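## Task

A Z-shaped wooden block rests loose on the upturned palm of the left hand. Rotate it inside that hand until its orientation in the hand matches the two goal pictures. Only the left hand may work on it; while turning, the block may also touch the left wrist camera, the camera's post and the left arm's final link, but nothing else, and it must never leave the hand. The right arm and right hand must not touch the left hand. Neither arm may move (wrists included) and the left palm must stay facing up throughout; any of these breaks means failure. To complete it, let the block rest motionless for a moment in the palm or fingers, not touching the wrist, the two plates at the thumb's base, the camera, its post or the arm's end, with no motor of either hand in state moving or overload or building up toward a shutdown (motors that were off from the very start are ignored), and then declare the job done.

## Robot and tools

Robot: two arms, left_arm and right_arm, each ending in a four-digit hand (index, middle, ring, thumb) with 16 hinge motors. The left hand mirrors the right. Only the left hand does anything here; the right arm and hand just wait, and both arms must stay where they are.

Frames. Scene frame: origin at table height midway between the nominal bases, +z up, +x out over the table, left_arm on the +y side. Real bases: left_arm (-0.040, +0.469, 0) m, right_arm (-0.018, -0.346, 0) m, each turned only slightly about z. Reported hand poses and targets are in each arm's own base frame; fixed cameras and the table are in the scene frame. Hand point axes: +z along straight fingers toward the tips, +y out of the palm face (palm surface at y = -0.062 m), +x across the palm; on the left hand +x points toward the thumb, so the wrist mast sits at negative x (about -0.05 to -0.10, z -0.16 to -0.11, up to y = +0.06).

execute_actions(actions, cameras). actions is a list of actions run in turn. Each action is a table of at most 15 rows, each row one control step of 1/30 s; a short table repeats its final row to fill 15 steps, so one action lasts 0.5 s. Every row is a single flat list of 48 numbers, each in [-1, 1], covering both arms even if one is idle, in this order:
1-6: left_arm dx, dy, dz, rx, ry, rz;
7-22: left hand motor goals;
23-24: left current_limit, speed;
25-30: right_arm dx, dy, dz, rx, ry, rz;
31-46: right hand motor goals;
47-48: right current_limit, speed.

Arm numbers are offsets, not poses: they displace the arm's Hand target as it stood when the action began, along that target's own axes. Every row in an action is measured from that same starting target, not from the previous row, but each new action starts from the updated target, so repeating an offset keeps moving. Scale: 1.0 = 0.6 m for dx, dy, dz and 180 degrees for rx, ry, rz, which form one rotation vector. For this task send 0 in all twelve arm numbers at all times; zeros re-request the same target and keep the arm still even if it rests slightly short. Orientation commands are clipped to within 40 degrees of the measured one.

Hand numbers are absolute goal angles, not offsets: each maps linearly between that hinge's two stops (-1 and +1). Order per hand: index_abd, index_mcp, index_pip, index_dip, middle_abd, middle_mcp, middle_pip, middle_dip, ring_abd, ring_mcp, ring_pip, ring_dip, thumb_cmc, thumb_axl, thumb_mcp, thumb_ipl. Angles at +1 / -1 and the straight value: finger _abd (-60, +60; 0.00), moving toward -1 swings the finger away from the thumb; _mcp (-18, +128; 0.75), _pip (-29, +108; 0.58), _dip (-21, +117; 0.70), toward -1 curls toward the palm; thumb_cmc (-20, +120; 0.71), toward -1 brings the thumb from beside the palm round in front of it; thumb_axl (-27, +140; 0.68) twists the thumb about its own line; thumb_mcp (-69, +109; 0.23) and thumb_ipl (-77, +108; 0.17) bend it. A 0 is a real goal, not 'unchanged': to hold a hand as it is, resend its hand_goal, current_limit and speed.
current_limit maps -1..+1 to 0..550 mA (floor 11 mA) and also caps hinge speed; far below 0 a finger may not lift. speed: set-points travel at (speed+1)/2 of 8.5 rad/s. Initial values are 0.4 and -0.6; the last written values persist.

cameras: list of names (cam_left_wrist, cam_right_wrist) or ["all"]; images come back only for an empty actions list or when requested. An unknown name invalidates the call.

zoom_image(camera, region): enlarges [x0, y0, x1, y1] pixels (origin top-left, max 504 x 504) of the newest image from cam_left_wrist or cam_right_wrist (both 672x504). show_instructions(): shows the goal pictures. read_manual(section): licence texts only. finished_scene(scene): ends the scene irreversibly; call nothing after it.

Results: end_effector_position (m) and end_effector_quat_wxyz per arm; Hand target (commanded pose after clipping); joint velocities, shown 'within noise' when still; joint torques (include the arm's own weight); some mid-action positions. Per hand, 16 entries in motor order: hand_goal, hand_measured (same scale), hand_current_ma (positive pushes toward -1), hand_state (moving, goal, blocked, overload), plus hand_current_limit and hand_speed. A finger presses only when its goal lies past the object's surface, harder the further past.

Avoid: any arm motion or palm tilt; the block touching the right hand, table or anything besides the left hand and its allowed parts; dropping or flicking it out; fingers of one hand closing on the other. A motor at 495 mA or more counts up toward a 5 s shutdown (overload, 10 s limp), so keep currents modest. A MOTOR HOT line warns of heating; at 100 °C the arm drops. Before declaring done, settle all motors to goal or blocked at low current, with the block clear of wrist, thumb-base plates, camera and post.

Each tool is called after "Call:" as a command line: name --argument value for each argument, lists and objects as JSON in quotes; but a table of rows of numbers goes row by row, as --pt "numbers of a row", without its own name.

Reference images:

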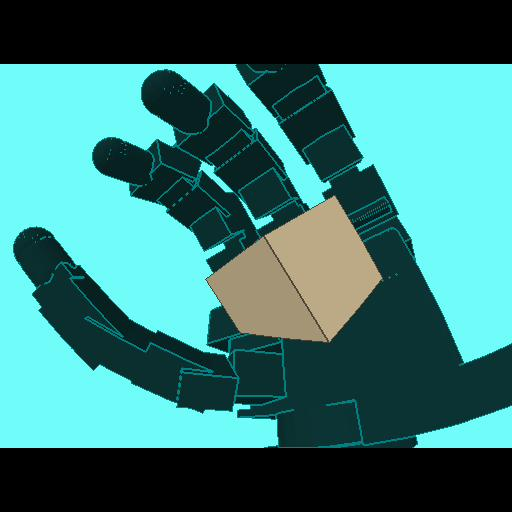

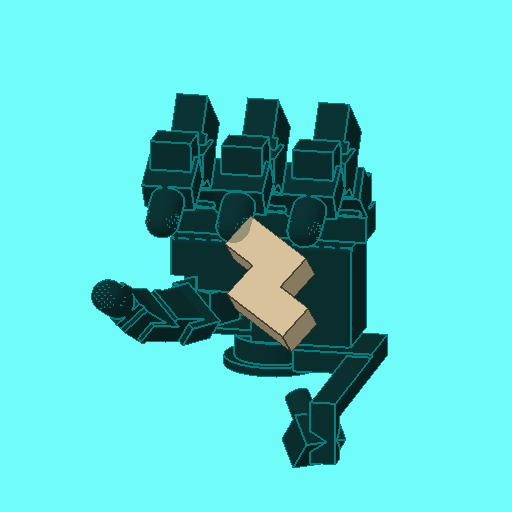

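## Session

Call:
execute_actions --actions '[]'

Call:
show_instructions

Scene clock: 0.00 s.
left_arm: end_effector_position=(+0.4042, -0.3011, +0.3851) hand_goal=(+0.000, +0.046, -0.008, +0.280, +0.000, +0.046, -0.008, +0.280, +0.000, +0.046, -0.008, +0.280, -0.104, +0.266, +0.032, -0.018) hand_measured=(+0.000, +0.060, -0.004, +0.282, +0.000, +0.060, -0.006, +0.282, +0.000, +0.062, -0.006, +0.282, -0.092, +0.270, +0.034, -0.016) hand_current_ma=(+0, +68, +14, +12, +0, +68, +12, +10, +0, +79, +12, +12, +54, +17, +8, +9) hand_state=(goal, goal, goal, goal, goal, goal, goal, goal, goal, goal, goal, goal, goal, goal, goal, goal) hand_current_limit=0.40 hand_speed=-0.60 end_effector_quat_wxyz=(+0.618, +0.644, +0.322, +0.316) | right_arm: end_effector_position=(+0.3065, -0.3280, +0.2458) hand_goal=(+0.000, +0.754, +0.576, +0.696, +0.000, +0.754, +0.576, +0.696, +0.000, +0.754, +0.576, +0.696, +0.714, +0.678, +0.226, +0.168) hand_measured=(+0.000, +0.754, +0.576, +0.696, +0.000, +0.754, +0.576, +0.696, +0.000, +0.754, +0.576, +0.696, +0.714, +0.678, +0.226, +0.168) hand_current_ma=(+0, +0, +0, +0, +0, +0, +0, +0, +0, +0, +0, +0, +0, +0, +0, +0) hand_state=(goal, goal, goal, goal, goal, goal, goal, goal, goal, goal, goal, goal, goal, goal, goal, goal) hand_current_limit=0.40 hand_speed=-0.60 end_effector_quat_wxyz=(+0.653, +0.644, +0.275, +0.290)
Joint positions: left_arm=[-0.709 1.139 0.607 0.495 -0.075 0.006] | right_arm=[-0.775 1.505 0.302 1.223 -0.026 0.015]
Joint velocities: within noise
Joint torques (N m): no reading
Heat: left arm: hottest waist 24 °C; right arm: hottest elbow 23 °C.
Hand target: left_arm +0.4065, -0.3030, +0.3971; +0.625, +0.637, +0.319, +0.319 | right_arm +0.3090, -0.3303, +0.2559; +0.662, +0.634, +0.271, +0.294

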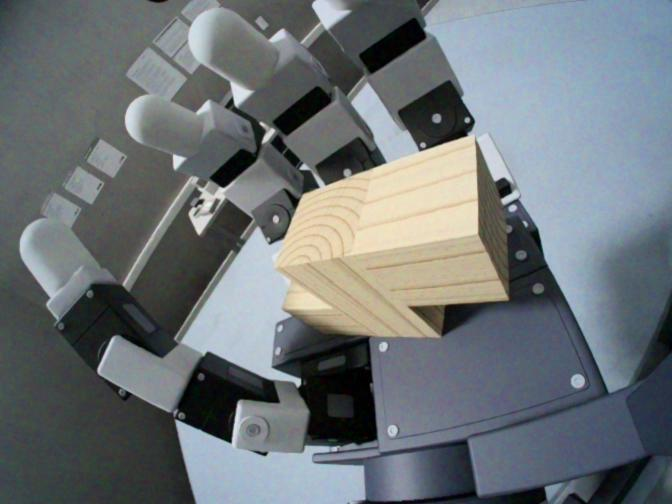

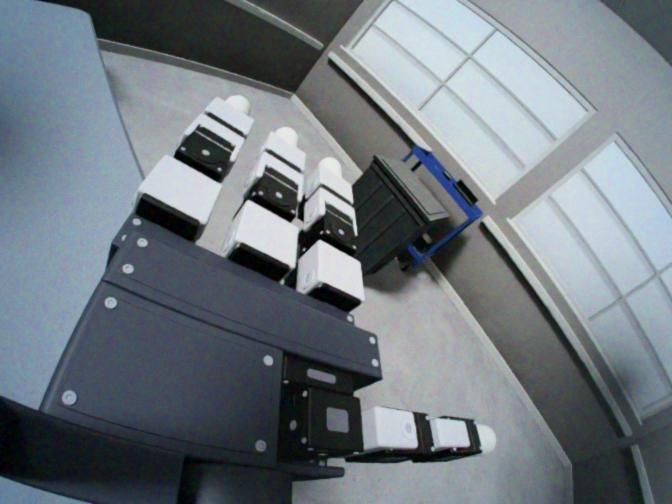

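Reference images for this scene: goal picture from the wrist camera place, goal picture looking into the palm.

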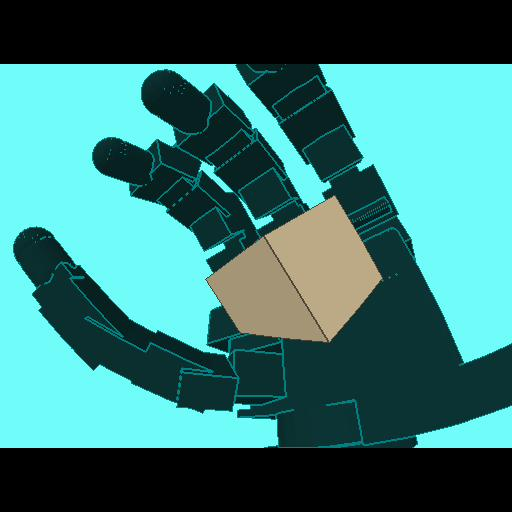

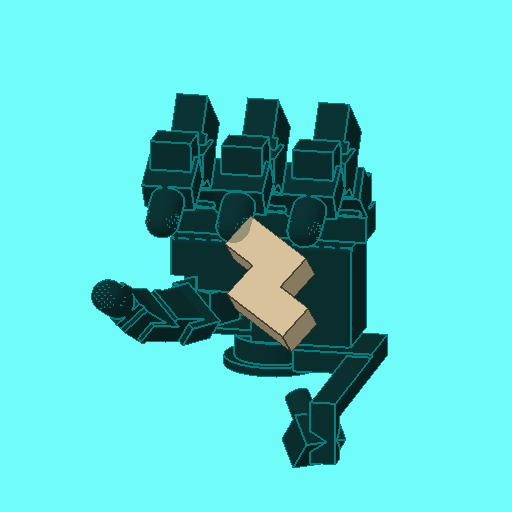

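Call:
zoom_image --camera "cam_left_wrist" --region '[240, 110, 560, 350]'

Scaled by 1.575 from the camera's 672x504 image, which has a finer 960x720 frame.

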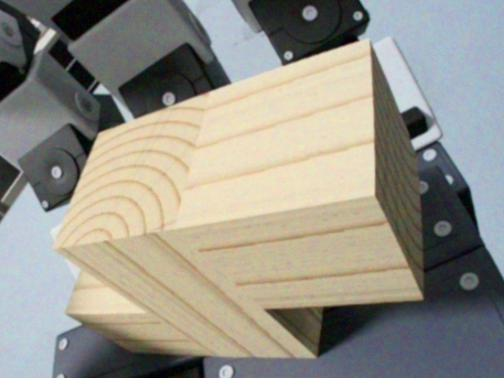

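Call:
execute_actions --actions '[[[0,0,0,0,0,0,0,0.046,-0.008,0.28,0,0.545,-0.3,0.28,0,0.545,-0.3,0.28,-0.5,-0.485,0.225,0.168,0.4,-0.8,0,0,0,0,0,0,0,0.754,0.576,0.696,0,0.754,0.576,0.696,0,0.754,0.576,0.696,0.714,0.678,0.226,0.168,0.4,-0.6]],[[0,0,0,0,0,0,0,0.046,-0.008,0.28,0,0.545,-0.737,-0.174,0,0.545,-0.737,-0.174,-1,-0.485,0.225,0.168,0.4,-0.8,0,0,0,0,0,0,0,0.754,0.576,0.696,0,0.754,0.576,0.696,0,0.754,0.576,0.696,0.714,0.678,0.226,0.168,0.4,-0.6]],[[0,0,0,0,0,0,0,0.046,-0.008,0.28,0,0.545,-0.737,-0.174,0,0.545,-0.737,-0.174,-1,-0.485,0.225,0.168,0.4,-0.8,0,0,0,0,0,0,0,0.754,0.576,0.696,0,0.754,0.576,0.696,0,0.754,0.576,0.696,0.714,0.678,0.226,0.168,0.4,-0.6]]]' --cameras '["cam_left_wrist"]'

Scene clock: 18.67 s.
left_arm: end_effector_position=(+0.4042, -0.3011, +0.3851) hand_goal=(+0.000, +0.046, -0.008, +0.280, +0.000, +0.546, -0.736, -0.174, +0.000, +0.546, -0.736, -0.174, -1.000, -0.484, +0.226, +0.168) hand_measured=(+0.000, +0.060, -0.004, +0.282, +0.000, +0.552, -0.734, -0.172, +0.000, +0.552, -0.734, -0.172, -1.000, -0.482, +0.224, +0.166) hand_current_ma=(+0, +68, +14, +12, +0, +24, +9, +10, +0, +28, +9, +11, +0, +10, -8, -10) hand_state=(goal, goal, goal, goal, goal, goal, goal, goal, goal, goal, goal, goal, goal, goal, goal, goal) hand_current_limit=0.40 hand_speed=-0.80 end_effector_quat_wxyz=(+0.618, +0.644, +0.322, +0.316) | right_arm: end_effector_position=(+0.3065, -0.3280, +0.2458) hand_goal=(+0.000, +0.754, +0.576, +0.696, +0.000, +0.754, +0.576, +0.696, +0.000, +0.754, +0.576, +0.696, +0.714, +0.678, +0.226, +0.168) hand_measured=(+0.000, +0.762, +0.576, +0.696, +0.000, +0.760, +0.576, +0.696, +0.000, +0.760, +0.576, +0.696, +0.722, +0.678, +0.226, +0.168) hand_current_ma=(+0, +31, +2, +0, +0, +25, +2, +0, +0, +25, +2, +0, +27, -2, -1, -1) hand_state=(goal, goal, goal, goal, goal, goal, goal, goal, goal, goal, goal, goal, goal, goal, goal, goal) hand_current_limit=0.40 hand_speed=-0.60 end_effector_quat_wxyz=(+0.653, +0.644, +0.275, +0.290)
Joint positions: left_arm=[-0.709 1.139 0.607 0.495 -0.075 0.006] | right_arm=[-0.775 1.505 0.302 1.223 -0.026 0.015]
Joint torques (N m): left_arm=[1.38 -6.77 9.17 2.19 0 -0.22] | right_arm=[-0.26 -6.77 6 2.52 -0.07 -0.13]
Heat: left arm: hottest waist 24 °C; right arm: hottest elbow 25 °C.
Hand target: left_arm +0.4065, -0.3030, +0.3971; +0.625, +0.637, +0.319, +0.319 | right_arm +0.3090, -0.3303, +0.2559; +0.662, +0.634, +0.271, +0.294
Off the commanded pose: left_arm 0.012 m, 1 deg | right_arm 0.011 m, 2 deg.
Step readings (end_effector_position of left_arm | right_arm):
0: (+0.4042, -0.3011, +0.3851) | (+0.3065, -0.3280, +0.2458)
1: (+0.4042, -0.3011, +0.3851) | (+0.3065, -0.3280, +0.2458)
2: (+0.4042, -0.3011, +0.3851) | (+0.3065, -0.3280, +0.2458)
4: (+0.4042, -0.3011, +0.3851) | (+0.3065, -0.3280, +0.2458)
8: (+0.4042, -0.3011, +0.3851) | (+0.3065, -0.3280, +0.2458)
15: (+0.4042, -0.3011, +0.3851) | (+0.3065, -0.3280, +0.2458)
16: (+0.4042, -0.3011, +0.3851) | (+0.3065, -0.3280, +0.2458)
17: (+0.4042, -0.3011, +0.3851) | (+0.3065, -0.3280, +0.2458)
19: (+0.4042, -0.3011, +0.3851) | (+0.3065, -0.3280, +0.2458)
23: (+0.4042, -0.3011, +0.3851) | (+0.3065, -0.3280, +0.2458)
30: (+0.4042, -0.3011, +0.3851) | (+0.3065, -0.3280, +0.2458)
31: (+0.4042, -0.3011, +0.3851) | (+0.3065, -0.3280, +0.2458)
32: (+0.4042, -0.3011, +0.3851) | (+0.3065, -0.3280, +0.2458)
34: (+0.4042, -0.3011, +0.3851) | (+0.3065, -0.3280, +0.2458)
38: (+0.4042, -0.3011, +0.3851) | (+0.3065, -0.3280, +0.2458)
45: (+0.4042, -0.3011, +0.3851) | (+0.3065, -0.3280, +0.2458)
Images, in order (width x height): cam_left_wrist 672x504.

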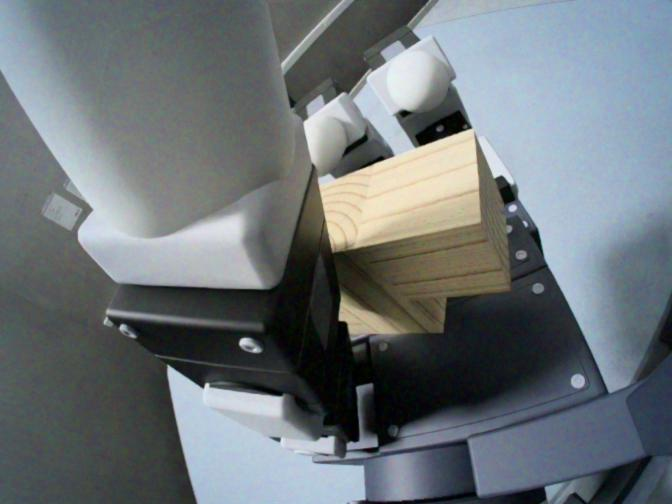

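Call:
execute_actions --actions '[[[0,0,0,0,0,0,0,0.046,-0.008,0.28,0,0.545,-0.737,-0.174,0,0.545,-0.737,-0.174,-1,-0.52,-0.11,0.168,0.4,-0.9,0,0,0,0,0,0,0,0.754,0.576,0.696,0,0.754,0.576,0.696,0,0.754,0.576,0.696,0.714,0.678,0.226,0.168,0.4,-0.6]],[[0,0,0,0,0,0,0,0.046,-0.008,0.28,0,0.545,-0.737,-0.174,0,0.545,-0.737,-0.174,-1,-0.52,-0.25,0.168,0.4,-0.9,0,0,0,0,0,0,0,0.754,0.576,0.696,0,0.754,0.576,0.696,0,0.754,0.576,0.696,0.714,0.678,0.226,0.168,0.4,-0.6]]]' --cameras '["cam_left_wrist"]'

Scene clock: 23.03 s.
left_arm: end_effector_position=(+0.4042, -0.3011, +0.3851) hand_goal=(+0.000, +0.046, -0.008, +0.280, +0.000, +0.546, -0.736, -0.174, +0.000, +0.546, -0.736, -0.174, -1.000, -0.520, -0.250, +0.168) hand_measured=(+0.000, +0.060, -0.004, +0.282, +0.000, +0.552, -0.734, -0.172, +0.000, +0.552, -0.734, -0.172, -0.980, -0.510, -0.218, +0.174) hand_current_ma=(+0, +68, +14, +12, +0, +24, +9, +10, +0, +28, +9, +11, +92, +54, +199, +40) hand_state=(goal, goal, goal, goal, goal, goal, goal, goal, goal, goal, goal, goal, goal, goal, blocked, goal) hand_current_limit=0.40 hand_speed=-0.90 end_effector_quat_wxyz=(+0.618, +0.644, +0.322, +0.316) | right_arm: end_effector_position=(+0.3065, -0.3280, +0.2458) hand_goal=(+0.000, +0.754, +0.576, +0.696, +0.000, +0.754, +0.576, +0.696, +0.000, +0.754, +0.576, +0.696, +0.714, +0.678, +0.226, +0.168) hand_measured=(+0.000, +0.762, +0.576, +0.696, +0.000, +0.760, +0.576, +0.696, +0.000, +0.760, +0.576, +0.696, +0.722, +0.678, +0.226, +0.168) hand_current_ma=(+0, +31, +2, +0, +0, +25, +2, +0, +0, +25, +2, +0, +27, -2, -1, -1) hand_state=(goal, goal, goal, goal, goal, goal, goal, goal, goal, goal, goal, goal, goal, goal, goal, goal) hand_current_limit=0.40 hand_speed=-0.60 end_effector_quat_wxyz=(+0.653, +0.644, +0.275, +0.290)
Joint positions: left_arm=[-0.709 1.139 0.607 0.495 -0.075 0.006] | right_arm=[-0.775 1.505 0.302 1.223 -0.026 0.015]
Joint torques (N m): left_arm=[1.38 -6.71 9.2 2.21 0 -0.23] | right_arm=[-0.32 -6.53 6.19 2.61 -0.07 -0.17]
Heat: left arm: hottest waist 24 °C; right arm: hottest elbow 25 °C.
Hand target: left_arm +0.4065, -0.3030, +0.3971; +0.625, +0.637, +0.319, +0.319 | right_arm +0.3090, -0.3303, +0.2559; +0.662, +0.634, +0.271, +0.294
Off the commanded pose: left_arm 0.012 m, 1 deg | right_arm 0.011 m, 2 deg.
Step readings (end_effector_position of left_arm | right_arm):
0: (+0.4042, -0.3011, +0.3851) | (+0.3065, -0.3280, +0.2458)
1: (+0.4042, -0.3011, +0.3851) | (+0.3065, -0.3280, +0.2458)
2: (+0.4042, -0.3011, +0.3851) | (+0.3065, -0.3280, +0.2458)
4: (+0.4042, -0.3011, +0.3851) | (+0.3065, -0.3280, +0.2458)
8: (+0.4042, -0.3011, +0.3851) | (+0.3065, -0.3280, +0.2458)
15: (+0.4042, -0.3011, +0.3851) | (+0.3065, -0.3280, +0.2458)
16: (+0.4042, -0.3011, +0.3851) | (+0.3065, -0.3280, +0.2458)
17: (+0.4042, -0.3011, +0.3851) | (+0.3065, -0.3280, +0.2458)
19: (+0.4042, -0.3011, +0.3851) | (+0.3065, -0.3280, +0.2458)
23: (+0.4042, -0.3011, +0.3851) | (+0.3065, -0.3280, +0.2458)
30: (+0.4042, -0.3011, +0.3851) | (+0.3065, -0.3280, +0.2458)
Images, in order (width x height): cam_left_wrist 672x504.

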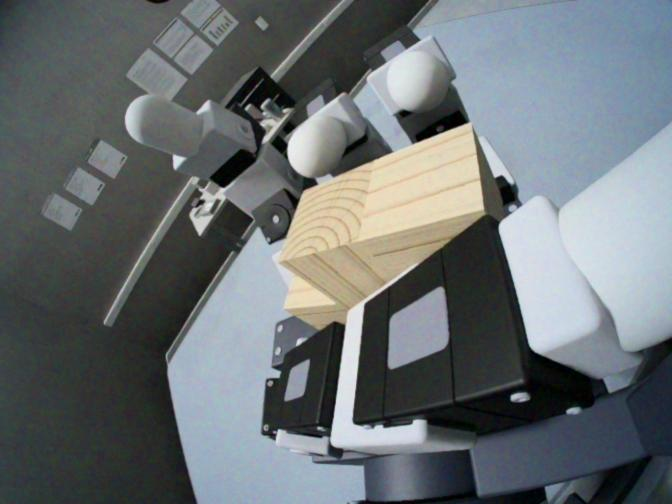

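Call:
execute_actions --actions '[[[0,0,0,0,0,0,0,0.046,-0.008,0.28,0,0.545,-0.737,-0.174,0,0.545,-0.737,-0.174,-1,-0.6,-0.23,0.1,0.4,-0.9,0,0,0,0,0,0,0,0.754,0.576,0.696,0,0.754,0.576,0.696,0,0.754,0.576,0.696,0.714,0.678,0.226,0.168,0.4,-0.6]],[[0,0,0,0,0,0,0,0.046,-0.008,0.28,0,0.545,-0.737,-0.174,0,0.545,-0.737,-0.174,-1,-0.6,-0.35,0.1,0.4,-0.9,0,0,0,0,0,0,0,0.754,0.576,0.696,0,0.754,0.576,0.696,0,0.754,0.576,0.696,0.714,0.678,0.226,0.168,0.4,-0.6]]]' --cameras '["cam_left_wrist"]'

Scene clock: 25.03 s.
left_arm: end_effector_position=(+0.4042, -0.3011, +0.3851) hand_goal=(+0.000, +0.046, -0.008, +0.280, +0.000, +0.546, -0.736, -0.174, +0.000, +0.546, -0.736, -0.174, -1.000, -0.600, -0.350, +0.100) hand_measured=(+0.000, +0.060, -0.004, +0.282, +0.000, +0.552, -0.734, -0.172, +0.000, +0.552, -0.734, -0.172, -0.972, -0.516, -0.204, +0.134) hand_current_ma=(+0, +68, +14, +12, +0, +24, +9, +10, +0, +28, +9, +11, +128, +385, +385, +211) hand_state=(goal, goal, goal, goal, goal, goal, goal, goal, goal, goal, goal, goal, blocked, blocked, blocked, blocked) hand_current_limit=0.40 hand_speed=-0.90 end_effector_quat_wxyz=(+0.618, +0.644, +0.322, +0.316) | right_arm: end_effector_position=(+0.3065, -0.3280, +0.2458) hand_goal=(+0.000, +0.754, +0.576, +0.696, +0.000, +0.754, +0.576, +0.696, +0.000, +0.754, +0.576, +0.696, +0.714, +0.678, +0.226, +0.168) hand_measured=(+0.000, +0.762, +0.576, +0.696, +0.000, +0.760, +0.576, +0.696, +0.000, +0.760, +0.576, +0.696, +0.722, +0.678, +0.226, +0.168) hand_current_ma=(+0, +31, +2, +0, +0, +25, +2, +0, +0, +25, +2, +0, +27, -2, -1, -1) hand_state=(goal, goal, goal, goal, goal, goal, goal, goal, goal, goal, goal, goal, goal, goal, goal, goal) hand_current_limit=0.40 hand_speed=-0.60 end_effector_quat_wxyz=(+0.653, +0.644, +0.275, +0.290)
Joint positions: left_arm=[-0.709 1.139 0.607 0.495 -0.075 0.006] | right_arm=[-0.775 1.505 0.302 1.223 -0.026 0.015]
Joint torques (N m): left_arm=[1.38 -6.71 9.17 2.22 0 -0.23] | right_arm=[-0.32 -6.48 6.06 2.5 -0.07 -0.15]
Heat: left arm: hottest waist 24 °C; right arm: hottest elbow 25 °C.
Hand target: left_arm +0.4065, -0.3030, +0.3971; +0.625, +0.637, +0.319, +0.319 | right_arm +0.3090, -0.3303, +0.2559; +0.662, +0.634, +0.271, +0.294
Off the commanded pose: left_arm 0.012 m, 1 deg | right_arm 0.011 m, 2 deg.
Step readings (end_effector_position of left_arm | right_arm):
0: (+0.4042, -0.3011, +0.3851) | (+0.3065, -0.3280, +0.2458)
1: (+0.4042, -0.3011, +0.3851) | (+0.3065, -0.3280, +0.2458)
2: (+0.4042, -0.3011, +0.3851) | (+0.3065, -0.3280, +0.2458)
4: (+0.4042, -0.3011, +0.3851) | (+0.3065, -0.3280, +0.2458)
8: (+0.4042, -0.3011, +0.3851) | (+0.3065, -0.3280, +0.2458)
15: (+0.4042, -0.3011, +0.3851) | (+0.3065, -0.3280, +0.2458)
16: (+0.4042, -0.3011, +0.3851) | (+0.3065, -0.3280, +0.2458)
17: (+0.4042, -0.3011, +0.3851) | (+0.3065, -0.3280, +0.2458)
19: (+0.4042, -0.3011, +0.3851) | (+0.3065, -0.3280, +0.2458)
23: (+0.4042, -0.3011, +0.3851) | (+0.3065, -0.3280, +0.2458)
30: (+0.4042, -0.3011, +0.3851) | (+0.3065, -0.3280, +0.2458)
Images, in order (width x height): cam_left_wrist 672x504.

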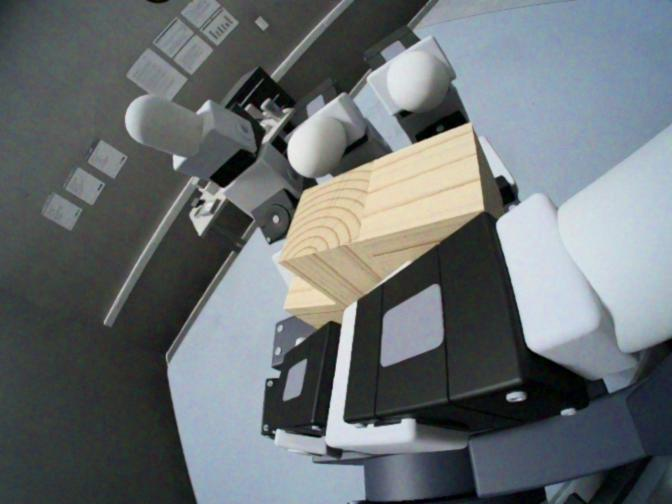

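Call:
execute_actions --actions '[[[0,0,0,0,0,0,0,0.046,-0.008,0.28,0,0.545,-0.737,-0.174,0,0.545,-0.737,-0.174,-1,-0.45,-0.15,0.1,0.4,-0.9,0,0,0,0,0,0,0,0.754,0.576,0.696,0,0.754,0.576,0.696,0,0.754,0.576,0.696,0.714,0.678,0.226,0.168,0.4,-0.6]],[[0,0,0,0,0,0,0,0.046,-0.008,0.28,0,0.545,-0.737,-0.174,0,0.545,-0.737,-0.174,-1,-0.4,-0.28,0.1,0.4,-0.9,0,0,0,0,0,0,0,0.754,0.576,0.696,0,0.754,0.576,0.696,0,0.754,0.576,0.696,0.714,0.678,0.226,0.168,0.4,-0.6]]]' --cameras '["cam_left_wrist"]'

Scene clock: 27.40 s.
left_arm: end_effector_position=(+0.4042, -0.3011, +0.3851) hand_goal=(+0.000, +0.046, -0.008, +0.280, +0.000, +0.546, -0.736, -0.174, +0.000, +0.546, -0.736, -0.174, -1.000, -0.400, -0.280, +0.100) hand_measured=(+0.000, +0.060, -0.004, +0.282, +0.000, +0.552, -0.734, -0.172, +0.000, +0.552, -0.734, -0.172, -1.000, -0.402, -0.282, +0.100) hand_current_ma=(+0, +68, +14, +12, +0, +24, +9, +10, +0, +28, +9, +11, +0, -9, -11, +5) hand_state=(goal, goal, goal, goal, goal, goal, goal, goal, goal, goal, goal, goal, goal, goal, goal, goal) hand_current_limit=0.40 hand_speed=-0.90 end_effector_quat_wxyz=(+0.618, +0.644, +0.322, +0.316) | right_arm: end_effector_position=(+0.3065, -0.3280, +0.2458) hand_goal=(+0.000, +0.754, +0.576, +0.696, +0.000, +0.754, +0.576, +0.696, +0.000, +0.754, +0.576, +0.696, +0.714, +0.678, +0.226, +0.168) hand_measured=(+0.000, +0.762, +0.576, +0.696, +0.000, +0.760, +0.576, +0.696, +0.000, +0.760, +0.576, +0.696, +0.722, +0.678, +0.226, +0.168) hand_current_ma=(+0, +31, +2, +0, +0, +25, +2, +0, +0, +25, +2, +0, +27, -2, -1, -1) hand_state=(goal, goal, goal, goal, goal, goal, goal, goal, goal, goal, goal, goal, goal, goal, goal, goal) hand_current_limit=0.40 hand_speed=-0.60 end_effector_quat_wxyz=(+0.653, +0.644, +0.275, +0.290)
Joint positions: left_arm=[-0.709 1.139 0.607 0.495 -0.075 0.006] | right_arm=[-0.775 1.505 0.302 1.223 -0.026 0.015]
Joint torques (N m): left_arm=[1.44 -6.77 9.18 2.21 0 -0.23] | right_arm=[-0.32 -6.42 6.15 2.52 -0.07 -0.14]
Heat: left arm: hottest waist 24 °C; right arm: hottest elbow 25 °C.
Hand target: left_arm +0.4065, -0.3030, +0.3971; +0.625, +0.637, +0.319, +0.319 | right_arm +0.3090, -0.3303, +0.2559; +0.662, +0.634, +0.271, +0.294
Off the commanded pose: left_arm 0.012 m, 1 deg | right_arm 0.011 m, 2 deg.
Step readings (end_effector_position of left_arm | right_arm):
0: (+0.4042, -0.3011, +0.3851) | (+0.3065, -0.3280, +0.2458)
1: (+0.4042, -0.3011, +0.3851) | (+0.3065, -0.3280, +0.2458)
2: (+0.4042, -0.3011, +0.3851) | (+0.3065, -0.3280, +0.2458)
4: (+0.4042, -0.3011, +0.3851) | (+0.3065, -0.3280, +0.2458)
8: (+0.4042, -0.3011, +0.3851) | (+0.3065, -0.3280, +0.2458)
15: (+0.4042, -0.3011, +0.3851) | (+0.3065, -0.3280, +0.2458)
16: (+0.4042, -0.3011, +0.3851) | (+0.3065, -0.3280, +0.2458)
17: (+0.4042, -0.3011, +0.3851) | (+0.3065, -0.3280, +0.2458)
19: (+0.4042, -0.3011, +0.3851) | (+0.3065, -0.3280, +0.2458)
23: (+0.4042, -0.3011, +0.3851) | (+0.3065, -0.3280, +0.2458)
30: (+0.4042, -0.3011, +0.3851) | (+0.3065, -0.3280, +0.2458)
Images, in order (width x height): cam_left_wrist 672x504.

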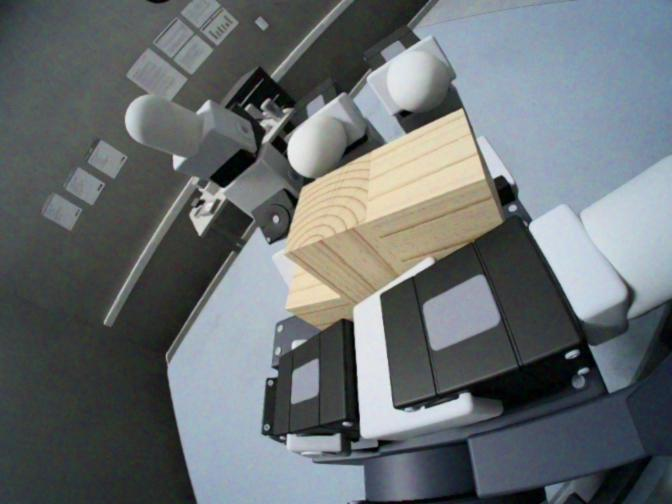

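Call:
execute_actions --actions '[[[0,0,0,0,0,0,0,0.046,-0.008,0.28,0,0.545,-0.737,-0.174,0,0.545,-0.737,-0.174,-1,-0.4,-0.42,0.08,0.4,-0.9,0,0,0,0,0,0,0,0.754,0.576,0.696,0,0.754,0.576,0.696,0,0.754,0.576,0.696,0.714,0.678,0.226,0.168,0.4,-0.6]],[[0,0,0,0,0,0,0,0.046,-0.008,0.28,0,0.545,-0.737,-0.174,0,0.545,-0.737,-0.174,-1,-0.4,-0.5,0.06,0.4,-0.9,0,0,0,0,0,0,0,0.754,0.576,0.696,0,0.754,0.576,0.696,0,0.754,0.576,0.696,0.714,0.678,0.226,0.168,0.4,-0.6]]]' --cameras '["cam_left_wrist"]'

Scene clock: 29.20 s.
left_arm: end_effector_position=(+0.4042, -0.3011, +0.3851) hand_goal=(+0.000, +0.046, -0.008, +0.280, +0.000, +0.546, -0.736, -0.174, +0.000, +0.546, -0.736, -0.174, -1.000, -0.400, -0.500, +0.060) hand_measured=(+0.000, +0.060, -0.004, +0.282, +0.000, +0.552, -0.734, -0.172, +0.000, +0.552, -0.734, -0.172, -0.980, -0.402, -0.466, +0.064) hand_current_ma=(+0, +68, +14, +12, +0, +24, +9, +10, +0, +28, +9, +11, +92, -9, +202, +28) hand_state=(goal, goal, goal, goal, goal, goal, goal, goal, goal, goal, goal, goal, goal, goal, blocked, goal) hand_current_limit=0.40 hand_speed=-0.90 end_effector_quat_wxyz=(+0.618, +0.644, +0.322, +0.316) | right_arm: end_effector_position=(+0.3065, -0.3280, +0.2458) hand_goal=(+0.000, +0.754, +0.576, +0.696, +0.000, +0.754, +0.576, +0.696, +0.000, +0.754, +0.576, +0.696, +0.714, +0.678, +0.226, +0.168) hand_measured=(+0.000, +0.762, +0.576, +0.696, +0.000, +0.760, +0.576, +0.696, +0.000, +0.760, +0.576, +0.696, +0.722, +0.678, +0.226, +0.168) hand_current_ma=(+0, +31, +2, +0, +0, +25, +2, +0, +0, +25, +2, +0, +27, -2, -1, -1) hand_state=(goal, goal, goal, goal, goal, goal, goal, goal, goal, goal, goal, goal, goal, goal, goal, goal) hand_current_limit=0.40 hand_speed=-0.60 end_effector_quat_wxyz=(+0.653, +0.644, +0.275, +0.290)
Joint positions: left_arm=[-0.709 1.139 0.607 0.495 -0.075 0.006] | right_arm=[-0.775 1.505 0.302 1.223 -0.026 0.015]
Joint torques (N m): left_arm=[1.38 -6.71 9.2 2.22 -0.01 -0.23] | right_arm=[-0.5 -6.71 6.09 2.52 -0.06 -0.14]
Heat: left arm: hottest waist 24 °C; right arm: hottest elbow 25 °C.
Hand target: left_arm +0.4065, -0.3030, +0.3971; +0.625, +0.637, +0.319, +0.319 | right_arm +0.3090, -0.3303, +0.2559; +0.662, +0.634, +0.271, +0.294
Off the commanded pose: left_arm 0.012 m, 1 deg | right_arm 0.011 m, 2 deg.
Step readings (end_effector_position of left_arm | right_arm):
0: (+0.4042, -0.3011, +0.3851) | (+0.3065, -0.3280, +0.2458)
1: (+0.4042, -0.3011, +0.3851) | (+0.3065, -0.3280, +0.2458)
2: (+0.4042, -0.3011, +0.3851) | (+0.3065, -0.3280, +0.2458)
4: (+0.4042, -0.3011, +0.3851) | (+0.3065, -0.3280, +0.2458)
8: (+0.4042, -0.3011, +0.3851) | (+0.3065, -0.3280, +0.2458)
15: (+0.4042, -0.3011, +0.3851) | (+0.3065, -0.3280, +0.2458)
16: (+0.4042, -0.3011, +0.3851) | (+0.3065, -0.3280, +0.2458)
17: (+0.4042, -0.3011, +0.3851) | (+0.3065, -0.3280, +0.2458)
19: (+0.4042, -0.3011, +0.3851) | (+0.3065, -0.3280, +0.2458)
23: (+0.4042, -0.3011, +0.3851) | (+0.3065, -0.3280, +0.2458)
30: (+0.4042, -0.3011, +0.3851) | (+0.3065, -0.3280, +0.2458)
Images, in order (width x height): cam_left_wrist 672x504.

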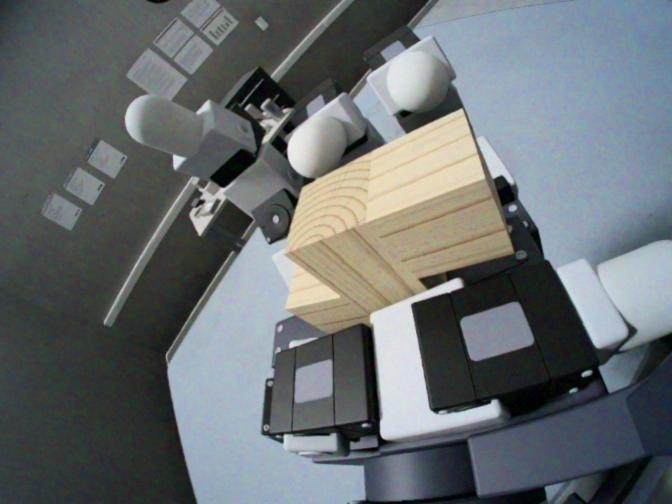

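Call:
execute_actions --actions '[[[0,0,0,0,0,0,0,0.046,-0.008,0.28,0,0.36,-0.737,-0.174,0,0.28,-0.737,-0.174,-1,-0.4,-0.46,0.065,0.4,-0.9,0,0,0,0,0,0,0,0.754,0.576,0.696,0,0.754,0.576,0.696,0,0.754,0.576,0.696,0.714,0.678,0.226,0.168,0.4,-0.6]],[[0,0,0,0,0,0,0,0.046,-0.008,0.28,0,0.28,-0.737,-0.174,0,0.2,-0.737,-0.174,-1,-0.4,-0.46,0.065,0.4,-0.9,0,0,0,0,0,0,0,0.754,0.576,0.696,0,0.754,0.576,0.696,0,0.754,0.576,0.696,0.714,0.678,0.226,0.168,0.4,-0.6]]]' --cameras '["cam_left_wrist"]'

Scene clock: 31.30 s.
left_arm: end_effector_position=(+0.4042, -0.3011, +0.3851) hand_goal=(+0.000, +0.046, -0.008, +0.280, +0.000, +0.280, -0.736, -0.174, +0.000, +0.200, -0.736, -0.174, -1.000, -0.400, -0.460, +0.066) hand_measured=(+0.000, +0.060, -0.004, +0.282, +0.000, +0.294, -0.734, -0.172, +0.000, +0.216, -0.734, -0.172, -0.988, -0.402, -0.460, +0.068) hand_current_ma=(+0, +68, +14, +12, +0, +68, +6, +10, +0, +74, +5, +11, +59, -9, +5, +11) hand_state=(goal, goal, goal, goal, goal, goal, goal, goal, goal, goal, goal, goal, goal, goal, goal, goal) hand_current_limit=0.40 hand_speed=-0.90 end_effector_quat_wxyz=(+0.618, +0.644, +0.322, +0.316) | right_arm: end_effector_position=(+0.3065, -0.3280, +0.2458) hand_goal=(+0.000, +0.754, +0.576, +0.696, +0.000, +0.754, +0.576, +0.696, +0.000, +0.754, +0.576, +0.696, +0.714, +0.678, +0.226, +0.168) hand_measured=(+0.000, +0.762, +0.576, +0.696, +0.000, +0.760, +0.576, +0.696, +0.000, +0.760, +0.576, +0.696, +0.722, +0.678, +0.226, +0.168) hand_current_ma=(+0, +31, +2, +0, +0, +25, +2, +0, +0, +25, +2, +0, +27, -2, -1, -1) hand_state=(goal, goal, goal, goal, goal, goal, goal, goal, goal, goal, goal, goal, goal, goal, goal, goal) hand_current_limit=0.40 hand_speed=-0.60 end_effector_quat_wxyz=(+0.653, +0.644, +0.275, +0.290)
Joint positions: left_arm=[-0.709 1.139 0.607 0.495 -0.075 0.006] | right_arm=[-0.775 1.505 0.302 1.223 -0.026 0.015]
Joint torques (N m): left_arm=[1.44 -6.65 9.17 2.18 -0.01 -0.24] | right_arm=[-0.15 -6.07 6.05 2.58 -0.05 -0.14]
Heat: left arm: hottest waist 24 °C; right arm: hottest elbow 25 °C.
Hand target: left_arm +0.4065, -0.3030, +0.3971; +0.625, +0.637, +0.319, +0.319 | right_arm +0.3090, -0.3303, +0.2559; +0.662, +0.634, +0.271, +0.294
Off the commanded pose: left_arm 0.012 m, 1 deg | right_arm 0.011 m, 2 deg.
Step readings (end_effector_position of left_arm | right_arm):
0: (+0.4042, -0.3011, +0.3851) | (+0.3065, -0.3280, +0.2458)
1: (+0.4042, -0.3011, +0.3851) | (+0.3065, -0.3280, +0.2458)
2: (+0.4042, -0.3011, +0.3851) | (+0.3065, -0.3280, +0.2458)
4: (+0.4042, -0.3011, +0.3851) | (+0.3065, -0.3280, +0.2458)
8: (+0.4042, -0.3011, +0.3851) | (+0.3065, -0.3280, +0.2458)
15: (+0.4042, -0.3011, +0.3851) | (+0.3065, -0.3280, +0.2458)
16: (+0.4042, -0.3011, +0.3851) | (+0.3065, -0.3280, +0.2458)
17: (+0.4042, -0.3011, +0.3851) | (+0.3065, -0.3280, +0.2458)
19: (+0.4042, -0.3011, +0.3851) | (+0.3065, -0.3280, +0.2458)
23: (+0.4042, -0.3011, +0.3851) | (+0.3065, -0.3280, +0.2458)
30: (+0.4042, -0.3011, +0.3851) | (+0.3065, -0.3280, +0.2458)
Images, in order (width x height): cam_left_wrist 672x504.

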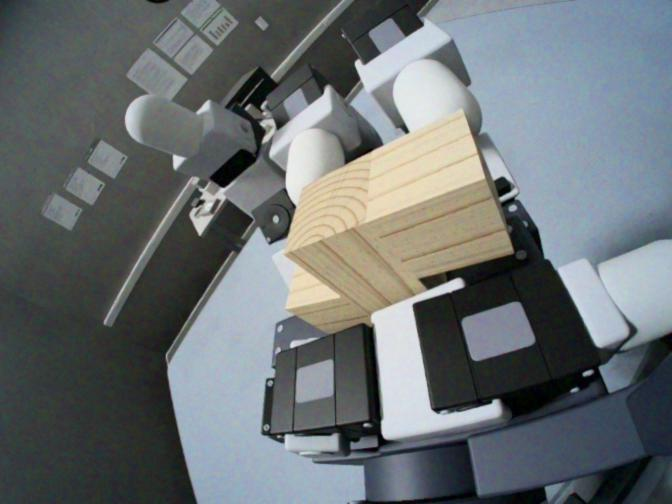

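Call:
execute_actions --actions '[[[0,0,0,0,0,0,0,0.046,-0.008,0.28,0,0.2,-0.737,-0.174,0,0.12,-0.737,-0.174,-1,-0.4,-0.46,0.065,0.4,-0.92,0,0,0,0,0,0,0,0.754,0.576,0.696,0,0.754,0.576,0.696,0,0.754,0.576,0.696,0.714,0.678,0.226,0.168,0.4,-0.6]],[[0,0,0,0,0,0,0,0.046,-0.008,0.28,0,0.13,-0.737,-0.174,0,0.05,-0.737,-0.174,-1,-0.4,-0.46,0.065,0.4,-0.92,0,0,0,0,0,0,0,0.754,0.576,0.696,0,0.754,0.576,0.696,0,0.754,0.576,0.696,0.714,0.678,0.226,0.168,0.4,-0.6]]]' --cameras '["cam_left_wrist"]'

Scene clock: 33.30 s.
left_arm: end_effector_position=(+0.4042, -0.3011, +0.3851) hand_goal=(+0.000, +0.046, -0.008, +0.280, +0.000, +0.130, -0.736, -0.174, +0.000, +0.050, -0.736, -0.174, -1.000, -0.400, -0.460, +0.066) hand_measured=(+0.000, +0.060, -0.004, +0.282, +0.000, +0.186, -0.718, -0.170, +0.000, +0.118, -0.720, -0.170, -0.988, -0.412, -0.458, +0.068) hand_current_ma=(+0, +68, +14, +12, +0, +287, +77, +21, +0, +346, +70, +20, +56, -62, +7, +11) hand_state=(goal, goal, goal, goal, goal, blocked, goal, goal, goal, blocked, goal, goal, goal, goal, goal, goal) hand_current_limit=0.40 hand_speed=-0.92 end_effector_quat_wxyz=(+0.618, +0.644, +0.322, +0.316) | right_arm: end_effector_position=(+0.3065, -0.3280, +0.2458) hand_goal=(+0.000, +0.754, +0.576, +0.696, +0.000, +0.754, +0.576, +0.696, +0.000, +0.754, +0.576, +0.696, +0.714, +0.678, +0.226, +0.168) hand_measured=(+0.000, +0.762, +0.576, +0.696, +0.000, +0.760, +0.576, +0.696, +0.000, +0.760, +0.576, +0.696, +0.722, +0.678, +0.226, +0.168) hand_current_ma=(+0, +31, +2, +0, +0, +25, +2, +0, +0, +25, +2, +0, +27, -2, -1, -1) hand_state=(goal, goal, goal, goal, goal, goal, goal, goal, goal, goal, goal, goal, goal, goal, goal, goal) hand_current_limit=0.40 hand_speed=-0.60 end_effector_quat_wxyz=(+0.653, +0.644, +0.275, +0.290)
Joint positions: left_arm=[-0.709 1.139 0.607 0.495 -0.075 0.006] | right_arm=[-0.775 1.505 0.302 1.223 -0.026 0.015]
Joint torques (N m): left_arm=[1.44 -6.71 9.17 2.17 0 -0.24] | right_arm=[-0.44 -6.65 6.16 2.58 -0.02 -0.15]
Heat: left arm: hottest waist 24 °C; right arm: hottest elbow 25 °C.
Hand target: left_arm +0.4065, -0.3030, +0.3971; +0.625, +0.637, +0.319, +0.319 | right_arm +0.3090, -0.3303, +0.2559; +0.662, +0.634, +0.271, +0.294
Off the commanded pose: left_arm 0.012 m, 1 deg | right_arm 0.011 m, 2 deg.
Step readings (end_effector_position of left_arm | right_arm):
0: (+0.4042, -0.3011, +0.3851) | (+0.3065, -0.3280, +0.2458)
1: (+0.4042, -0.3011, +0.3851) | (+0.3065, -0.3280, +0.2458)
2: (+0.4042, -0.3011, +0.3851) | (+0.3065, -0.3280, +0.2458)
4: (+0.4042, -0.3011, +0.3851) | (+0.3065, -0.3280, +0.2458)
8: (+0.4042, -0.3011, +0.3851) | (+0.3065, -0.3280, +0.2458)
15: (+0.4042, -0.3011, +0.3851) | (+0.3065, -0.3280, +0.2458)
16: (+0.4042, -0.3011, +0.3851) | (+0.3065, -0.3280, +0.2458)
17: (+0.4042, -0.3011, +0.3851) | (+0.3065, -0.3280, +0.2458)
19: (+0.4042, -0.3011, +0.3851) | (+0.3065, -0.3280, +0.2458)
23: (+0.4042, -0.3011, +0.3851) | (+0.3065, -0.3280, +0.2458)
30: (+0.4042, -0.3011, +0.3851) | (+0.3065, -0.3280, +0.2458)
Images, in order (width x height): cam_left_wrist 672x504.

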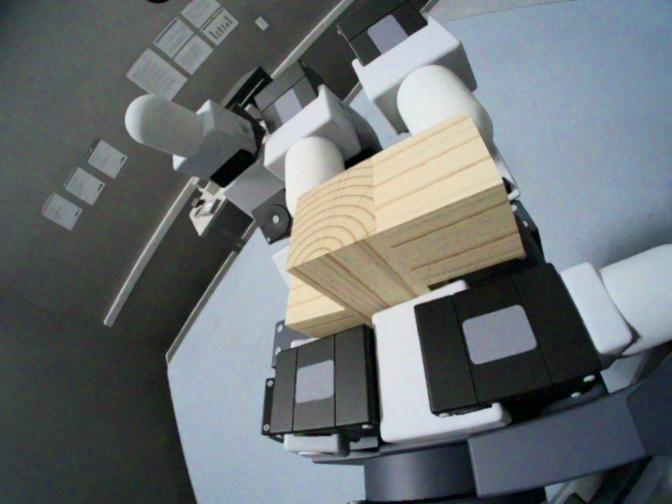

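Call:
execute_actions --actions '[[[0,0,0,0,0,0,0,0.046,-0.008,0.28,0,0.06,-0.737,-0.174,0,0,-0.737,-0.174,-1,-0.4,-0.46,0.065,0.4,-0.92,0,0,0,0,0,0,0,0.754,0.576,0.696,0,0.754,0.576,0.696,0,0.754,0.576,0.696,0.714,0.678,0.226,0.168,0.4,-0.6]]]' --cameras '["cam_left_wrist"]'

Scene clock: 34.63 s.
left_arm: end_effector_position=(+0.4042, -0.3011, +0.3851) hand_goal=(+0.000, +0.046, -0.008, +0.280, +0.000, +0.060, -0.736, -0.174, +0.000, +0.000, -0.736, -0.174, -1.000, -0.400, -0.460, +0.066) hand_measured=(+0.000, +0.060, -0.004, +0.282, +0.000, +0.172, -0.712, -0.166, +0.000, +0.112, -0.718, -0.168, -0.988, -0.414, -0.458, +0.068) hand_current_ma=(+0, +68, +14, +12, +0, +385, +115, +34, +0, +385, +84, +26, +56, -82, +7, +11) hand_state=(goal, goal, goal, goal, goal, blocked, blocked, goal, goal, blocked, goal, goal, goal, goal, goal, goal) hand_current_limit=0.40 hand_speed=-0.92 end_effector_quat_wxyz=(+0.618, +0.644, +0.322, +0.316) | right_arm: end_effector_position=(+0.3065, -0.3280, +0.2458) hand_goal=(+0.000, +0.754, +0.576, +0.696, +0.000, +0.754, +0.576, +0.696, +0.000, +0.754, +0.576, +0.696, +0.714, +0.678, +0.226, +0.168) hand_measured=(+0.000, +0.762, +0.576, +0.696, +0.000, +0.760, +0.576, +0.696, +0.000, +0.760, +0.576, +0.696, +0.722, +0.678, +0.226, +0.168) hand_current_ma=(+0, +31, +2, +0, +0, +25, +2, +0, +0, +25, +2, +0, +27, -2, -1, -1) hand_state=(goal, goal, goal, goal, goal, goal, goal, goal, goal, goal, goal, goal, goal, goal, goal, goal) hand_current_limit=0.40 hand_speed=-0.60 end_effector_quat_wxyz=(+0.653, +0.644, +0.275, +0.290)
Joint positions: left_arm=[-0.709 1.139 0.607 0.495 -0.075 0.006] | right_arm=[-0.775 1.505 0.302 1.223 -0.026 0.015]
Joint torques (N m): left_arm=[1.44 -6.71 9.14 2.18 -0.01 -0.24] | right_arm=[-0.44 -6.59 6.26 2.56 -0.07 -0.17]
Heat: left arm: hottest waist 24 °C; right arm: hottest elbow 25 °C.
Hand target: left_arm +0.4065, -0.3030, +0.3971; +0.625, +0.637, +0.319, +0.319 | right_arm +0.3090, -0.3303, +0.2559; +0.662, +0.634, +0.271, +0.294
Off the commanded pose: left_arm 0.012 m, 1 deg | right_arm 0.011 m, 2 deg.
Step readings (end_effector_position of left_arm | right_arm):
0: (+0.4042, -0.3011, +0.3851) | (+0.3065, -0.3280, +0.2458)
1: (+0.4042, -0.3011, +0.3851) | (+0.3065, -0.3280, +0.2458)
2: (+0.4042, -0.3011, +0.3851) | (+0.3065, -0.3280, +0.2458)
4: (+0.4042, -0.3011, +0.3851) | (+0.3065, -0.3280, +0.2458)
8: (+0.4042, -0.3011, +0.3851) | (+0.3065, -0.3280, +0.2458)
15: (+0.4042, -0.3011, +0.3851) | (+0.3065, -0.3280, +0.2458)
Images, in order (width x height): cam_left_wrist 672x504.

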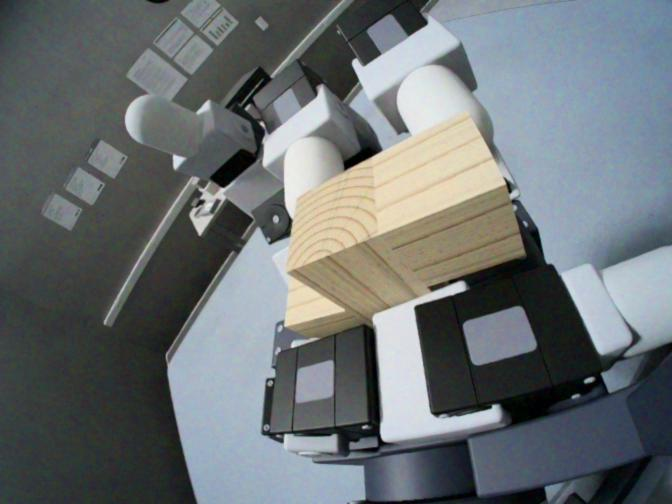

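Call:
execute_actions --actions '[[[0,0,0,0,0,0,0,0.046,-0.008,0.28,0,0.06,-0.737,0.03,0,0,-0.737,0.03,-1,-0.4,-0.46,0.065,0.45,-0.93,0,0,0,0,0,0,0,0.754,0.576,0.696,0,0.754,0.576,0.696,0,0.754,0.576,0.696,0.714,0.678,0.226,0.168,0.4,-0.6]]]' --cameras '["cam_left_wrist"]'

Scene clock: 37.47 s.
left_arm: end_effector_position=(+0.4042, -0.3011, +0.3851) hand_goal=(+0.000, +0.046, -0.008, +0.280, +0.000, +0.060, -0.736, +0.030, +0.000, +0.000, -0.736, +0.030, -1.000, -0.400, -0.460, +0.066) hand_measured=(+0.000, +0.060, -0.004, +0.282, +0.000, +0.094, -0.716, +0.030, +0.000, +0.034, -0.718, +0.032, -0.990, -0.414, -0.458, +0.070) hand_current_ma=(+0, +68, +14, +12, +0, +172, +91, +3, +0, +167, +78, +5, +49, -83, +11, +18) hand_state=(goal, goal, goal, goal, goal, blocked, goal, goal, goal, blocked, goal, goal, goal, goal, goal, goal) hand_current_limit=0.45 hand_speed=-0.93 end_effector_quat_wxyz=(+0.618, +0.644, +0.322, +0.316) | right_arm: end_effector_position=(+0.3065, -0.3280, +0.2458) hand_goal=(+0.000, +0.754, +0.576, +0.696, +0.000, +0.754, +0.576, +0.696, +0.000, +0.754, +0.576, +0.696, +0.714, +0.678, +0.226, +0.168) hand_measured=(+0.000, +0.762, +0.576, +0.696, +0.000, +0.760, +0.576, +0.696, +0.000, +0.760, +0.576, +0.696, +0.722, +0.678, +0.226, +0.168) hand_current_ma=(+0, +31, +2, +0, +0, +25, +2, +0, +0, +25, +2, +0, +27, -2, -1, -1) hand_state=(goal, goal, goal, goal, goal, goal, goal, goal, goal, goal, goal, goal, goal, goal, goal, goal) hand_current_limit=0.40 hand_speed=-0.60 end_effector_quat_wxyz=(+0.653, +0.644, +0.275, +0.290)
Joint positions: left_arm=[-0.709 1.139 0.607 0.495 -0.075 0.006] | right_arm=[-0.775 1.505 0.302 1.223 -0.026 0.015]
Joint torques (N m): left_arm=[1.38 -6.65 9.17 2.18 -0.01 -0.23] | right_arm=[-0.44 -7 6.17 2.48 -0.07 -0.14]
Heat: left arm: hottest waist 24 °C; right arm: hottest elbow 25 °C.
Hand target: left_arm +0.4065, -0.3030, +0.3971; +0.625, +0.637, +0.319, +0.319 | right_arm +0.3090, -0.3303, +0.2559; +0.662, +0.634, +0.271, +0.294
Off the commanded pose: left_arm 0.012 m, 1 deg | right_arm 0.011 m, 2 deg.
Step readings (end_effector_position of left_arm | right_arm):
0: (+0.4042, -0.3011, +0.3851) | (+0.3065, -0.3280, +0.2458)
1: (+0.4042, -0.3011, +0.3851) | (+0.3065, -0.3280, +0.2458)
2: (+0.4042, -0.3011, +0.3851) | (+0.3065, -0.3280, +0.2458)
4: (+0.4042, -0.3011, +0.3851) | (+0.3065, -0.3280, +0.2458)
8: (+0.4042, -0.3011, +0.3851) | (+0.3065, -0.3280, +0.2458)
15: (+0.4042, -0.3011, +0.3851) | (+0.3065, -0.3280, +0.2458)
Images, in order (width x height): cam_left_wrist 672x504.

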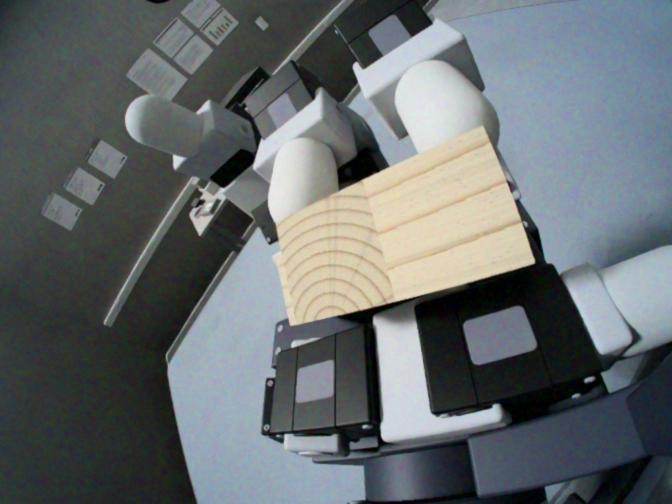

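Call:
execute_actions --actions '[[[0,0,0,0,0,0,0,0.046,-0.008,0.28,0,-0.05,-0.737,0.08,0,-0.11,-0.737,0.08,-1,-0.4,-0.46,0.065,0.45,-0.93,0,0,0,0,0,0,0,0.754,0.576,0.696,0,0.754,0.576,0.696,0,0.754,0.576,0.696,0.714,0.678,0.226,0.168,0.4,-0.6]]]' --cameras '["cam_left_wrist"]'

Scene clock: 38.67 s.
left_arm: end_effector_position=(+0.4042, -0.3011, +0.3851) hand_goal=(+0.000, +0.046, -0.008, +0.280, +0.000, -0.050, -0.736, +0.080, +0.000, -0.110, -0.736, +0.080, -1.000, -0.400, -0.460, +0.066) hand_measured=(+0.000, +0.060, -0.004, +0.282, +0.000, +0.050, -0.708, +0.090, +0.000, -0.006, -0.712, +0.092, -0.992, -0.414, -0.458, +0.074) hand_current_ma=(+0, +68, +14, +12, +0, +398, +131, +49, +0, +399, +110, +55, +32, -83, +15, +51) hand_state=(goal, goal, goal, goal, goal, blocked, blocked, goal, goal, blocked, blocked, goal, goal, goal, goal, goal) hand_current_limit=0.45 hand_speed=-0.93 end_effector_quat_wxyz=(+0.618, +0.644, +0.322, +0.316) | right_arm: end_effector_position=(+0.3065, -0.3280, +0.2458) hand_goal=(+0.000, +0.754, +0.576, +0.696, +0.000, +0.754, +0.576, +0.696, +0.000, +0.754, +0.576, +0.696, +0.714, +0.678, +0.226, +0.168) hand_measured=(+0.000, +0.762, +0.576, +0.696, +0.000, +0.760, +0.576, +0.696, +0.000, +0.760, +0.576, +0.696, +0.722, +0.678, +0.226, +0.168) hand_current_ma=(+0, +31, +2, +0, +0, +25, +2, +0, +0, +25, +2, +0, +27, -2, -1, -1) hand_state=(goal, goal, goal, goal, goal, goal, goal, goal, goal, goal, goal, goal, goal, goal, goal, goal) hand_current_limit=0.40 hand_speed=-0.60 end_effector_quat_wxyz=(+0.653, +0.644, +0.275, +0.290)
Joint positions: left_arm=[-0.709 1.139 0.607 0.495 -0.075 0.006] | right_arm=[-0.775 1.505 0.302 1.223 -0.026 0.015]
Joint torques (N m): left_arm=[1.38 -6.59 9.16 2.14 -0.01 -0.24] | right_arm=[-0.32 -6.71 6.17 2.58 -0.05 -0.13]
Heat: left arm: hottest waist 24 °C; right arm: hottest elbow 25 °C.
Hand target: left_arm +0.4065, -0.3030, +0.3971; +0.625, +0.637, +0.319, +0.319 | right_arm +0.3090, -0.3303, +0.2559; +0.662, +0.634, +0.271, +0.294
Off the commanded pose: left_arm 0.012 m, 1 deg | right_arm 0.011 m, 2 deg.
Step readings (end_effector_position of left_arm | right_arm):
0: (+0.4042, -0.3011, +0.3851) | (+0.3065, -0.3280, +0.2458)
1: (+0.4042, -0.3011, +0.3851) | (+0.3065, -0.3280, +0.2458)
2: (+0.4042, -0.3011, +0.3851) | (+0.3065, -0.3280, +0.2458)
4: (+0.4042, -0.3011, +0.3851) | (+0.3065, -0.3280, +0.2458)
8: (+0.4042, -0.3011, +0.3851) | (+0.3065, -0.3280, +0.2458)
15: (+0.4042, -0.3011, +0.3851) | (+0.3065, -0.3280, +0.2458)
Images, in order (width x height): cam_left_wrist 672x504.

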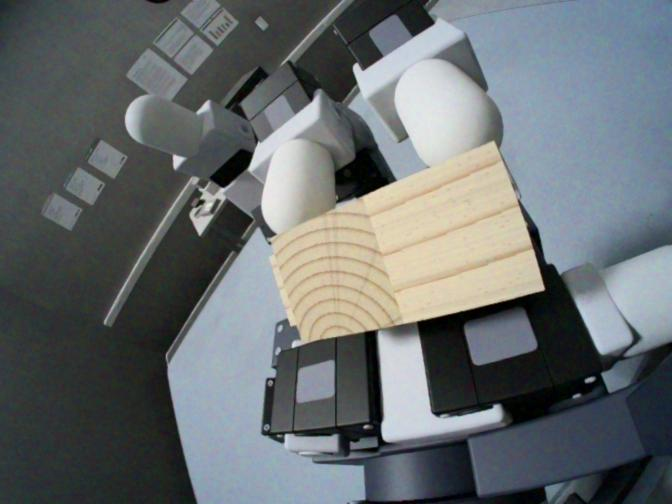

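Call:
execute_actions --actions '[[[0,0,0,0,0,0,0,0.046,-0.008,0.28,0,0,-0.72,0.08,0,-0.11,-0.72,0.08,-1,-0.42,-0.36,0.1,0.45,-0.93,0,0,0,0,0,0,0,0.754,0.576,0.696,0,0.754,0.576,0.696,0,0.754,0.576,0.696,0.714,0.678,0.226,0.168,0.4,-0.6]],[[0,0,0,0,0,0,0,0.046,-0.008,0.28,0,0,-0.72,0.08,0,-0.13,-0.72,0.08,-1,-0.45,-0.28,0.1,0.45,-0.93,0,0,0,0,0,0,0,0.754,0.576,0.696,0,0.754,0.576,0.696,0,0.754,0.576,0.696,0.714,0.678,0.226,0.168,0.4,-0.6]]]' --cameras '["cam_left_wrist"]'

Scene clock: 41.83 s.
left_arm: end_effector_position=(+0.4042, -0.3011, +0.3851) hand_goal=(+0.000, +0.046, -0.008, +0.280, +0.000, +0.000, -0.720, +0.080, +0.000, -0.130, -0.720, +0.080, -1.000, -0.450, -0.280, +0.100) hand_measured=(+0.000, +0.060, -0.004, +0.282, +0.000, +0.046, -0.704, +0.090, +0.000, -0.022, -0.694, +0.092, -1.000, -0.422, -0.446, +0.096) hand_current_ma=(+0, +68, +14, +12, +0, +226, +77, +49, +0, +399, +118, +59, -1, +161, -399, -27) hand_state=(goal, goal, goal, goal, goal, blocked, goal, goal, goal, blocked, blocked, goal, goal, blocked, blocked, goal) hand_current_limit=0.45 hand_speed=-0.93 end_effector_quat_wxyz=(+0.618, +0.644, +0.322, +0.316) | right_arm: end_effector_position=(+0.3065, -0.3280, +0.2458) hand_goal=(+0.000, +0.754, +0.576, +0.696, +0.000, +0.754, +0.576, +0.696, +0.000, +0.754, +0.576, +0.696, +0.714, +0.678, +0.226, +0.168) hand_measured=(+0.000, +0.762, +0.576, +0.696, +0.000, +0.760, +0.576, +0.696, +0.000, +0.760, +0.576, +0.696, +0.722, +0.678, +0.226, +0.168) hand_current_ma=(+0, +31, +2, +0, +0, +25, +2, +0, +0, +25, +2, +0, +27, -2, -1, -1) hand_state=(goal, goal, goal, goal, goal, goal, goal, goal, goal, goal, goal, goal, goal, goal, goal, goal) hand_current_limit=0.40 hand_speed=-0.60 end_effector_quat_wxyz=(+0.653, +0.644, +0.275, +0.290)
Joint positions: left_arm=[-0.709 1.139 0.607 0.495 -0.075 0.006] | right_arm=[-0.775 1.505 0.302 1.223 -0.026 0.015]
Joint torques (N m): left_arm=[1.32 -6.59 9.16 2.15 -0.01 -0.24] | right_arm=[-0.09 -6.42 6.16 2.44 -0.06 -0.17]
Heat: left arm: hottest waist 24 °C; right arm: hottest elbow 26 °C.
Hand target: left_arm +0.4065, -0.3030, +0.3971; +0.625, +0.637, +0.319, +0.319 | right_arm +0.3090, -0.3303, +0.2559; +0.662, +0.634, +0.271, +0.294
Off the commanded pose: left_arm 0.012 m, 1 deg | right_arm 0.011 m, 2 deg.
Step readings (end_effector_position of left_arm | right_arm):
0: (+0.4042, -0.3011, +0.3851) | (+0.3065, -0.3280, +0.2458)
1: (+0.4042, -0.3011, +0.3851) | (+0.3065, -0.3280, +0.2458)
2: (+0.4042, -0.3011, +0.3851) | (+0.3065, -0.3280, +0.2458)
4: (+0.4042, -0.3011, +0.3851) | (+0.3065, -0.3280, +0.2458)
8: (+0.4042, -0.3011, +0.3851) | (+0.3065, -0.3280, +0.2458)
15: (+0.4042, -0.3011, +0.3851) | (+0.3065, -0.3280, +0.2458)
16: (+0.4042, -0.3011, +0.3851) | (+0.3065, -0.3280, +0.2458)
17: (+0.4042, -0.3011, +0.3851) | (+0.3065, -0.3280, +0.2458)
19: (+0.4042, -0.3011, +0.3851) | (+0.3065, -0.3280, +0.2458)
23: (+0.4042, -0.3011, +0.3851) | (+0.3065, -0.3280, +0.2458)
30: (+0.4042, -0.3011, +0.3851) | (+0.3065, -0.3280, +0.2458)
Images, in order (width x height): cam_left_wrist 672x504.

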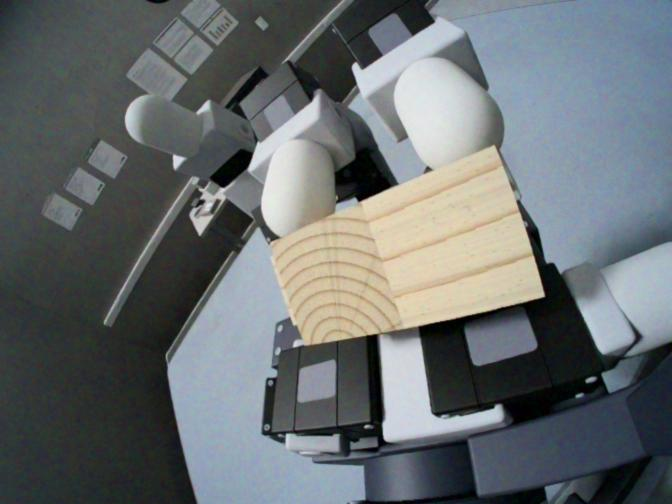

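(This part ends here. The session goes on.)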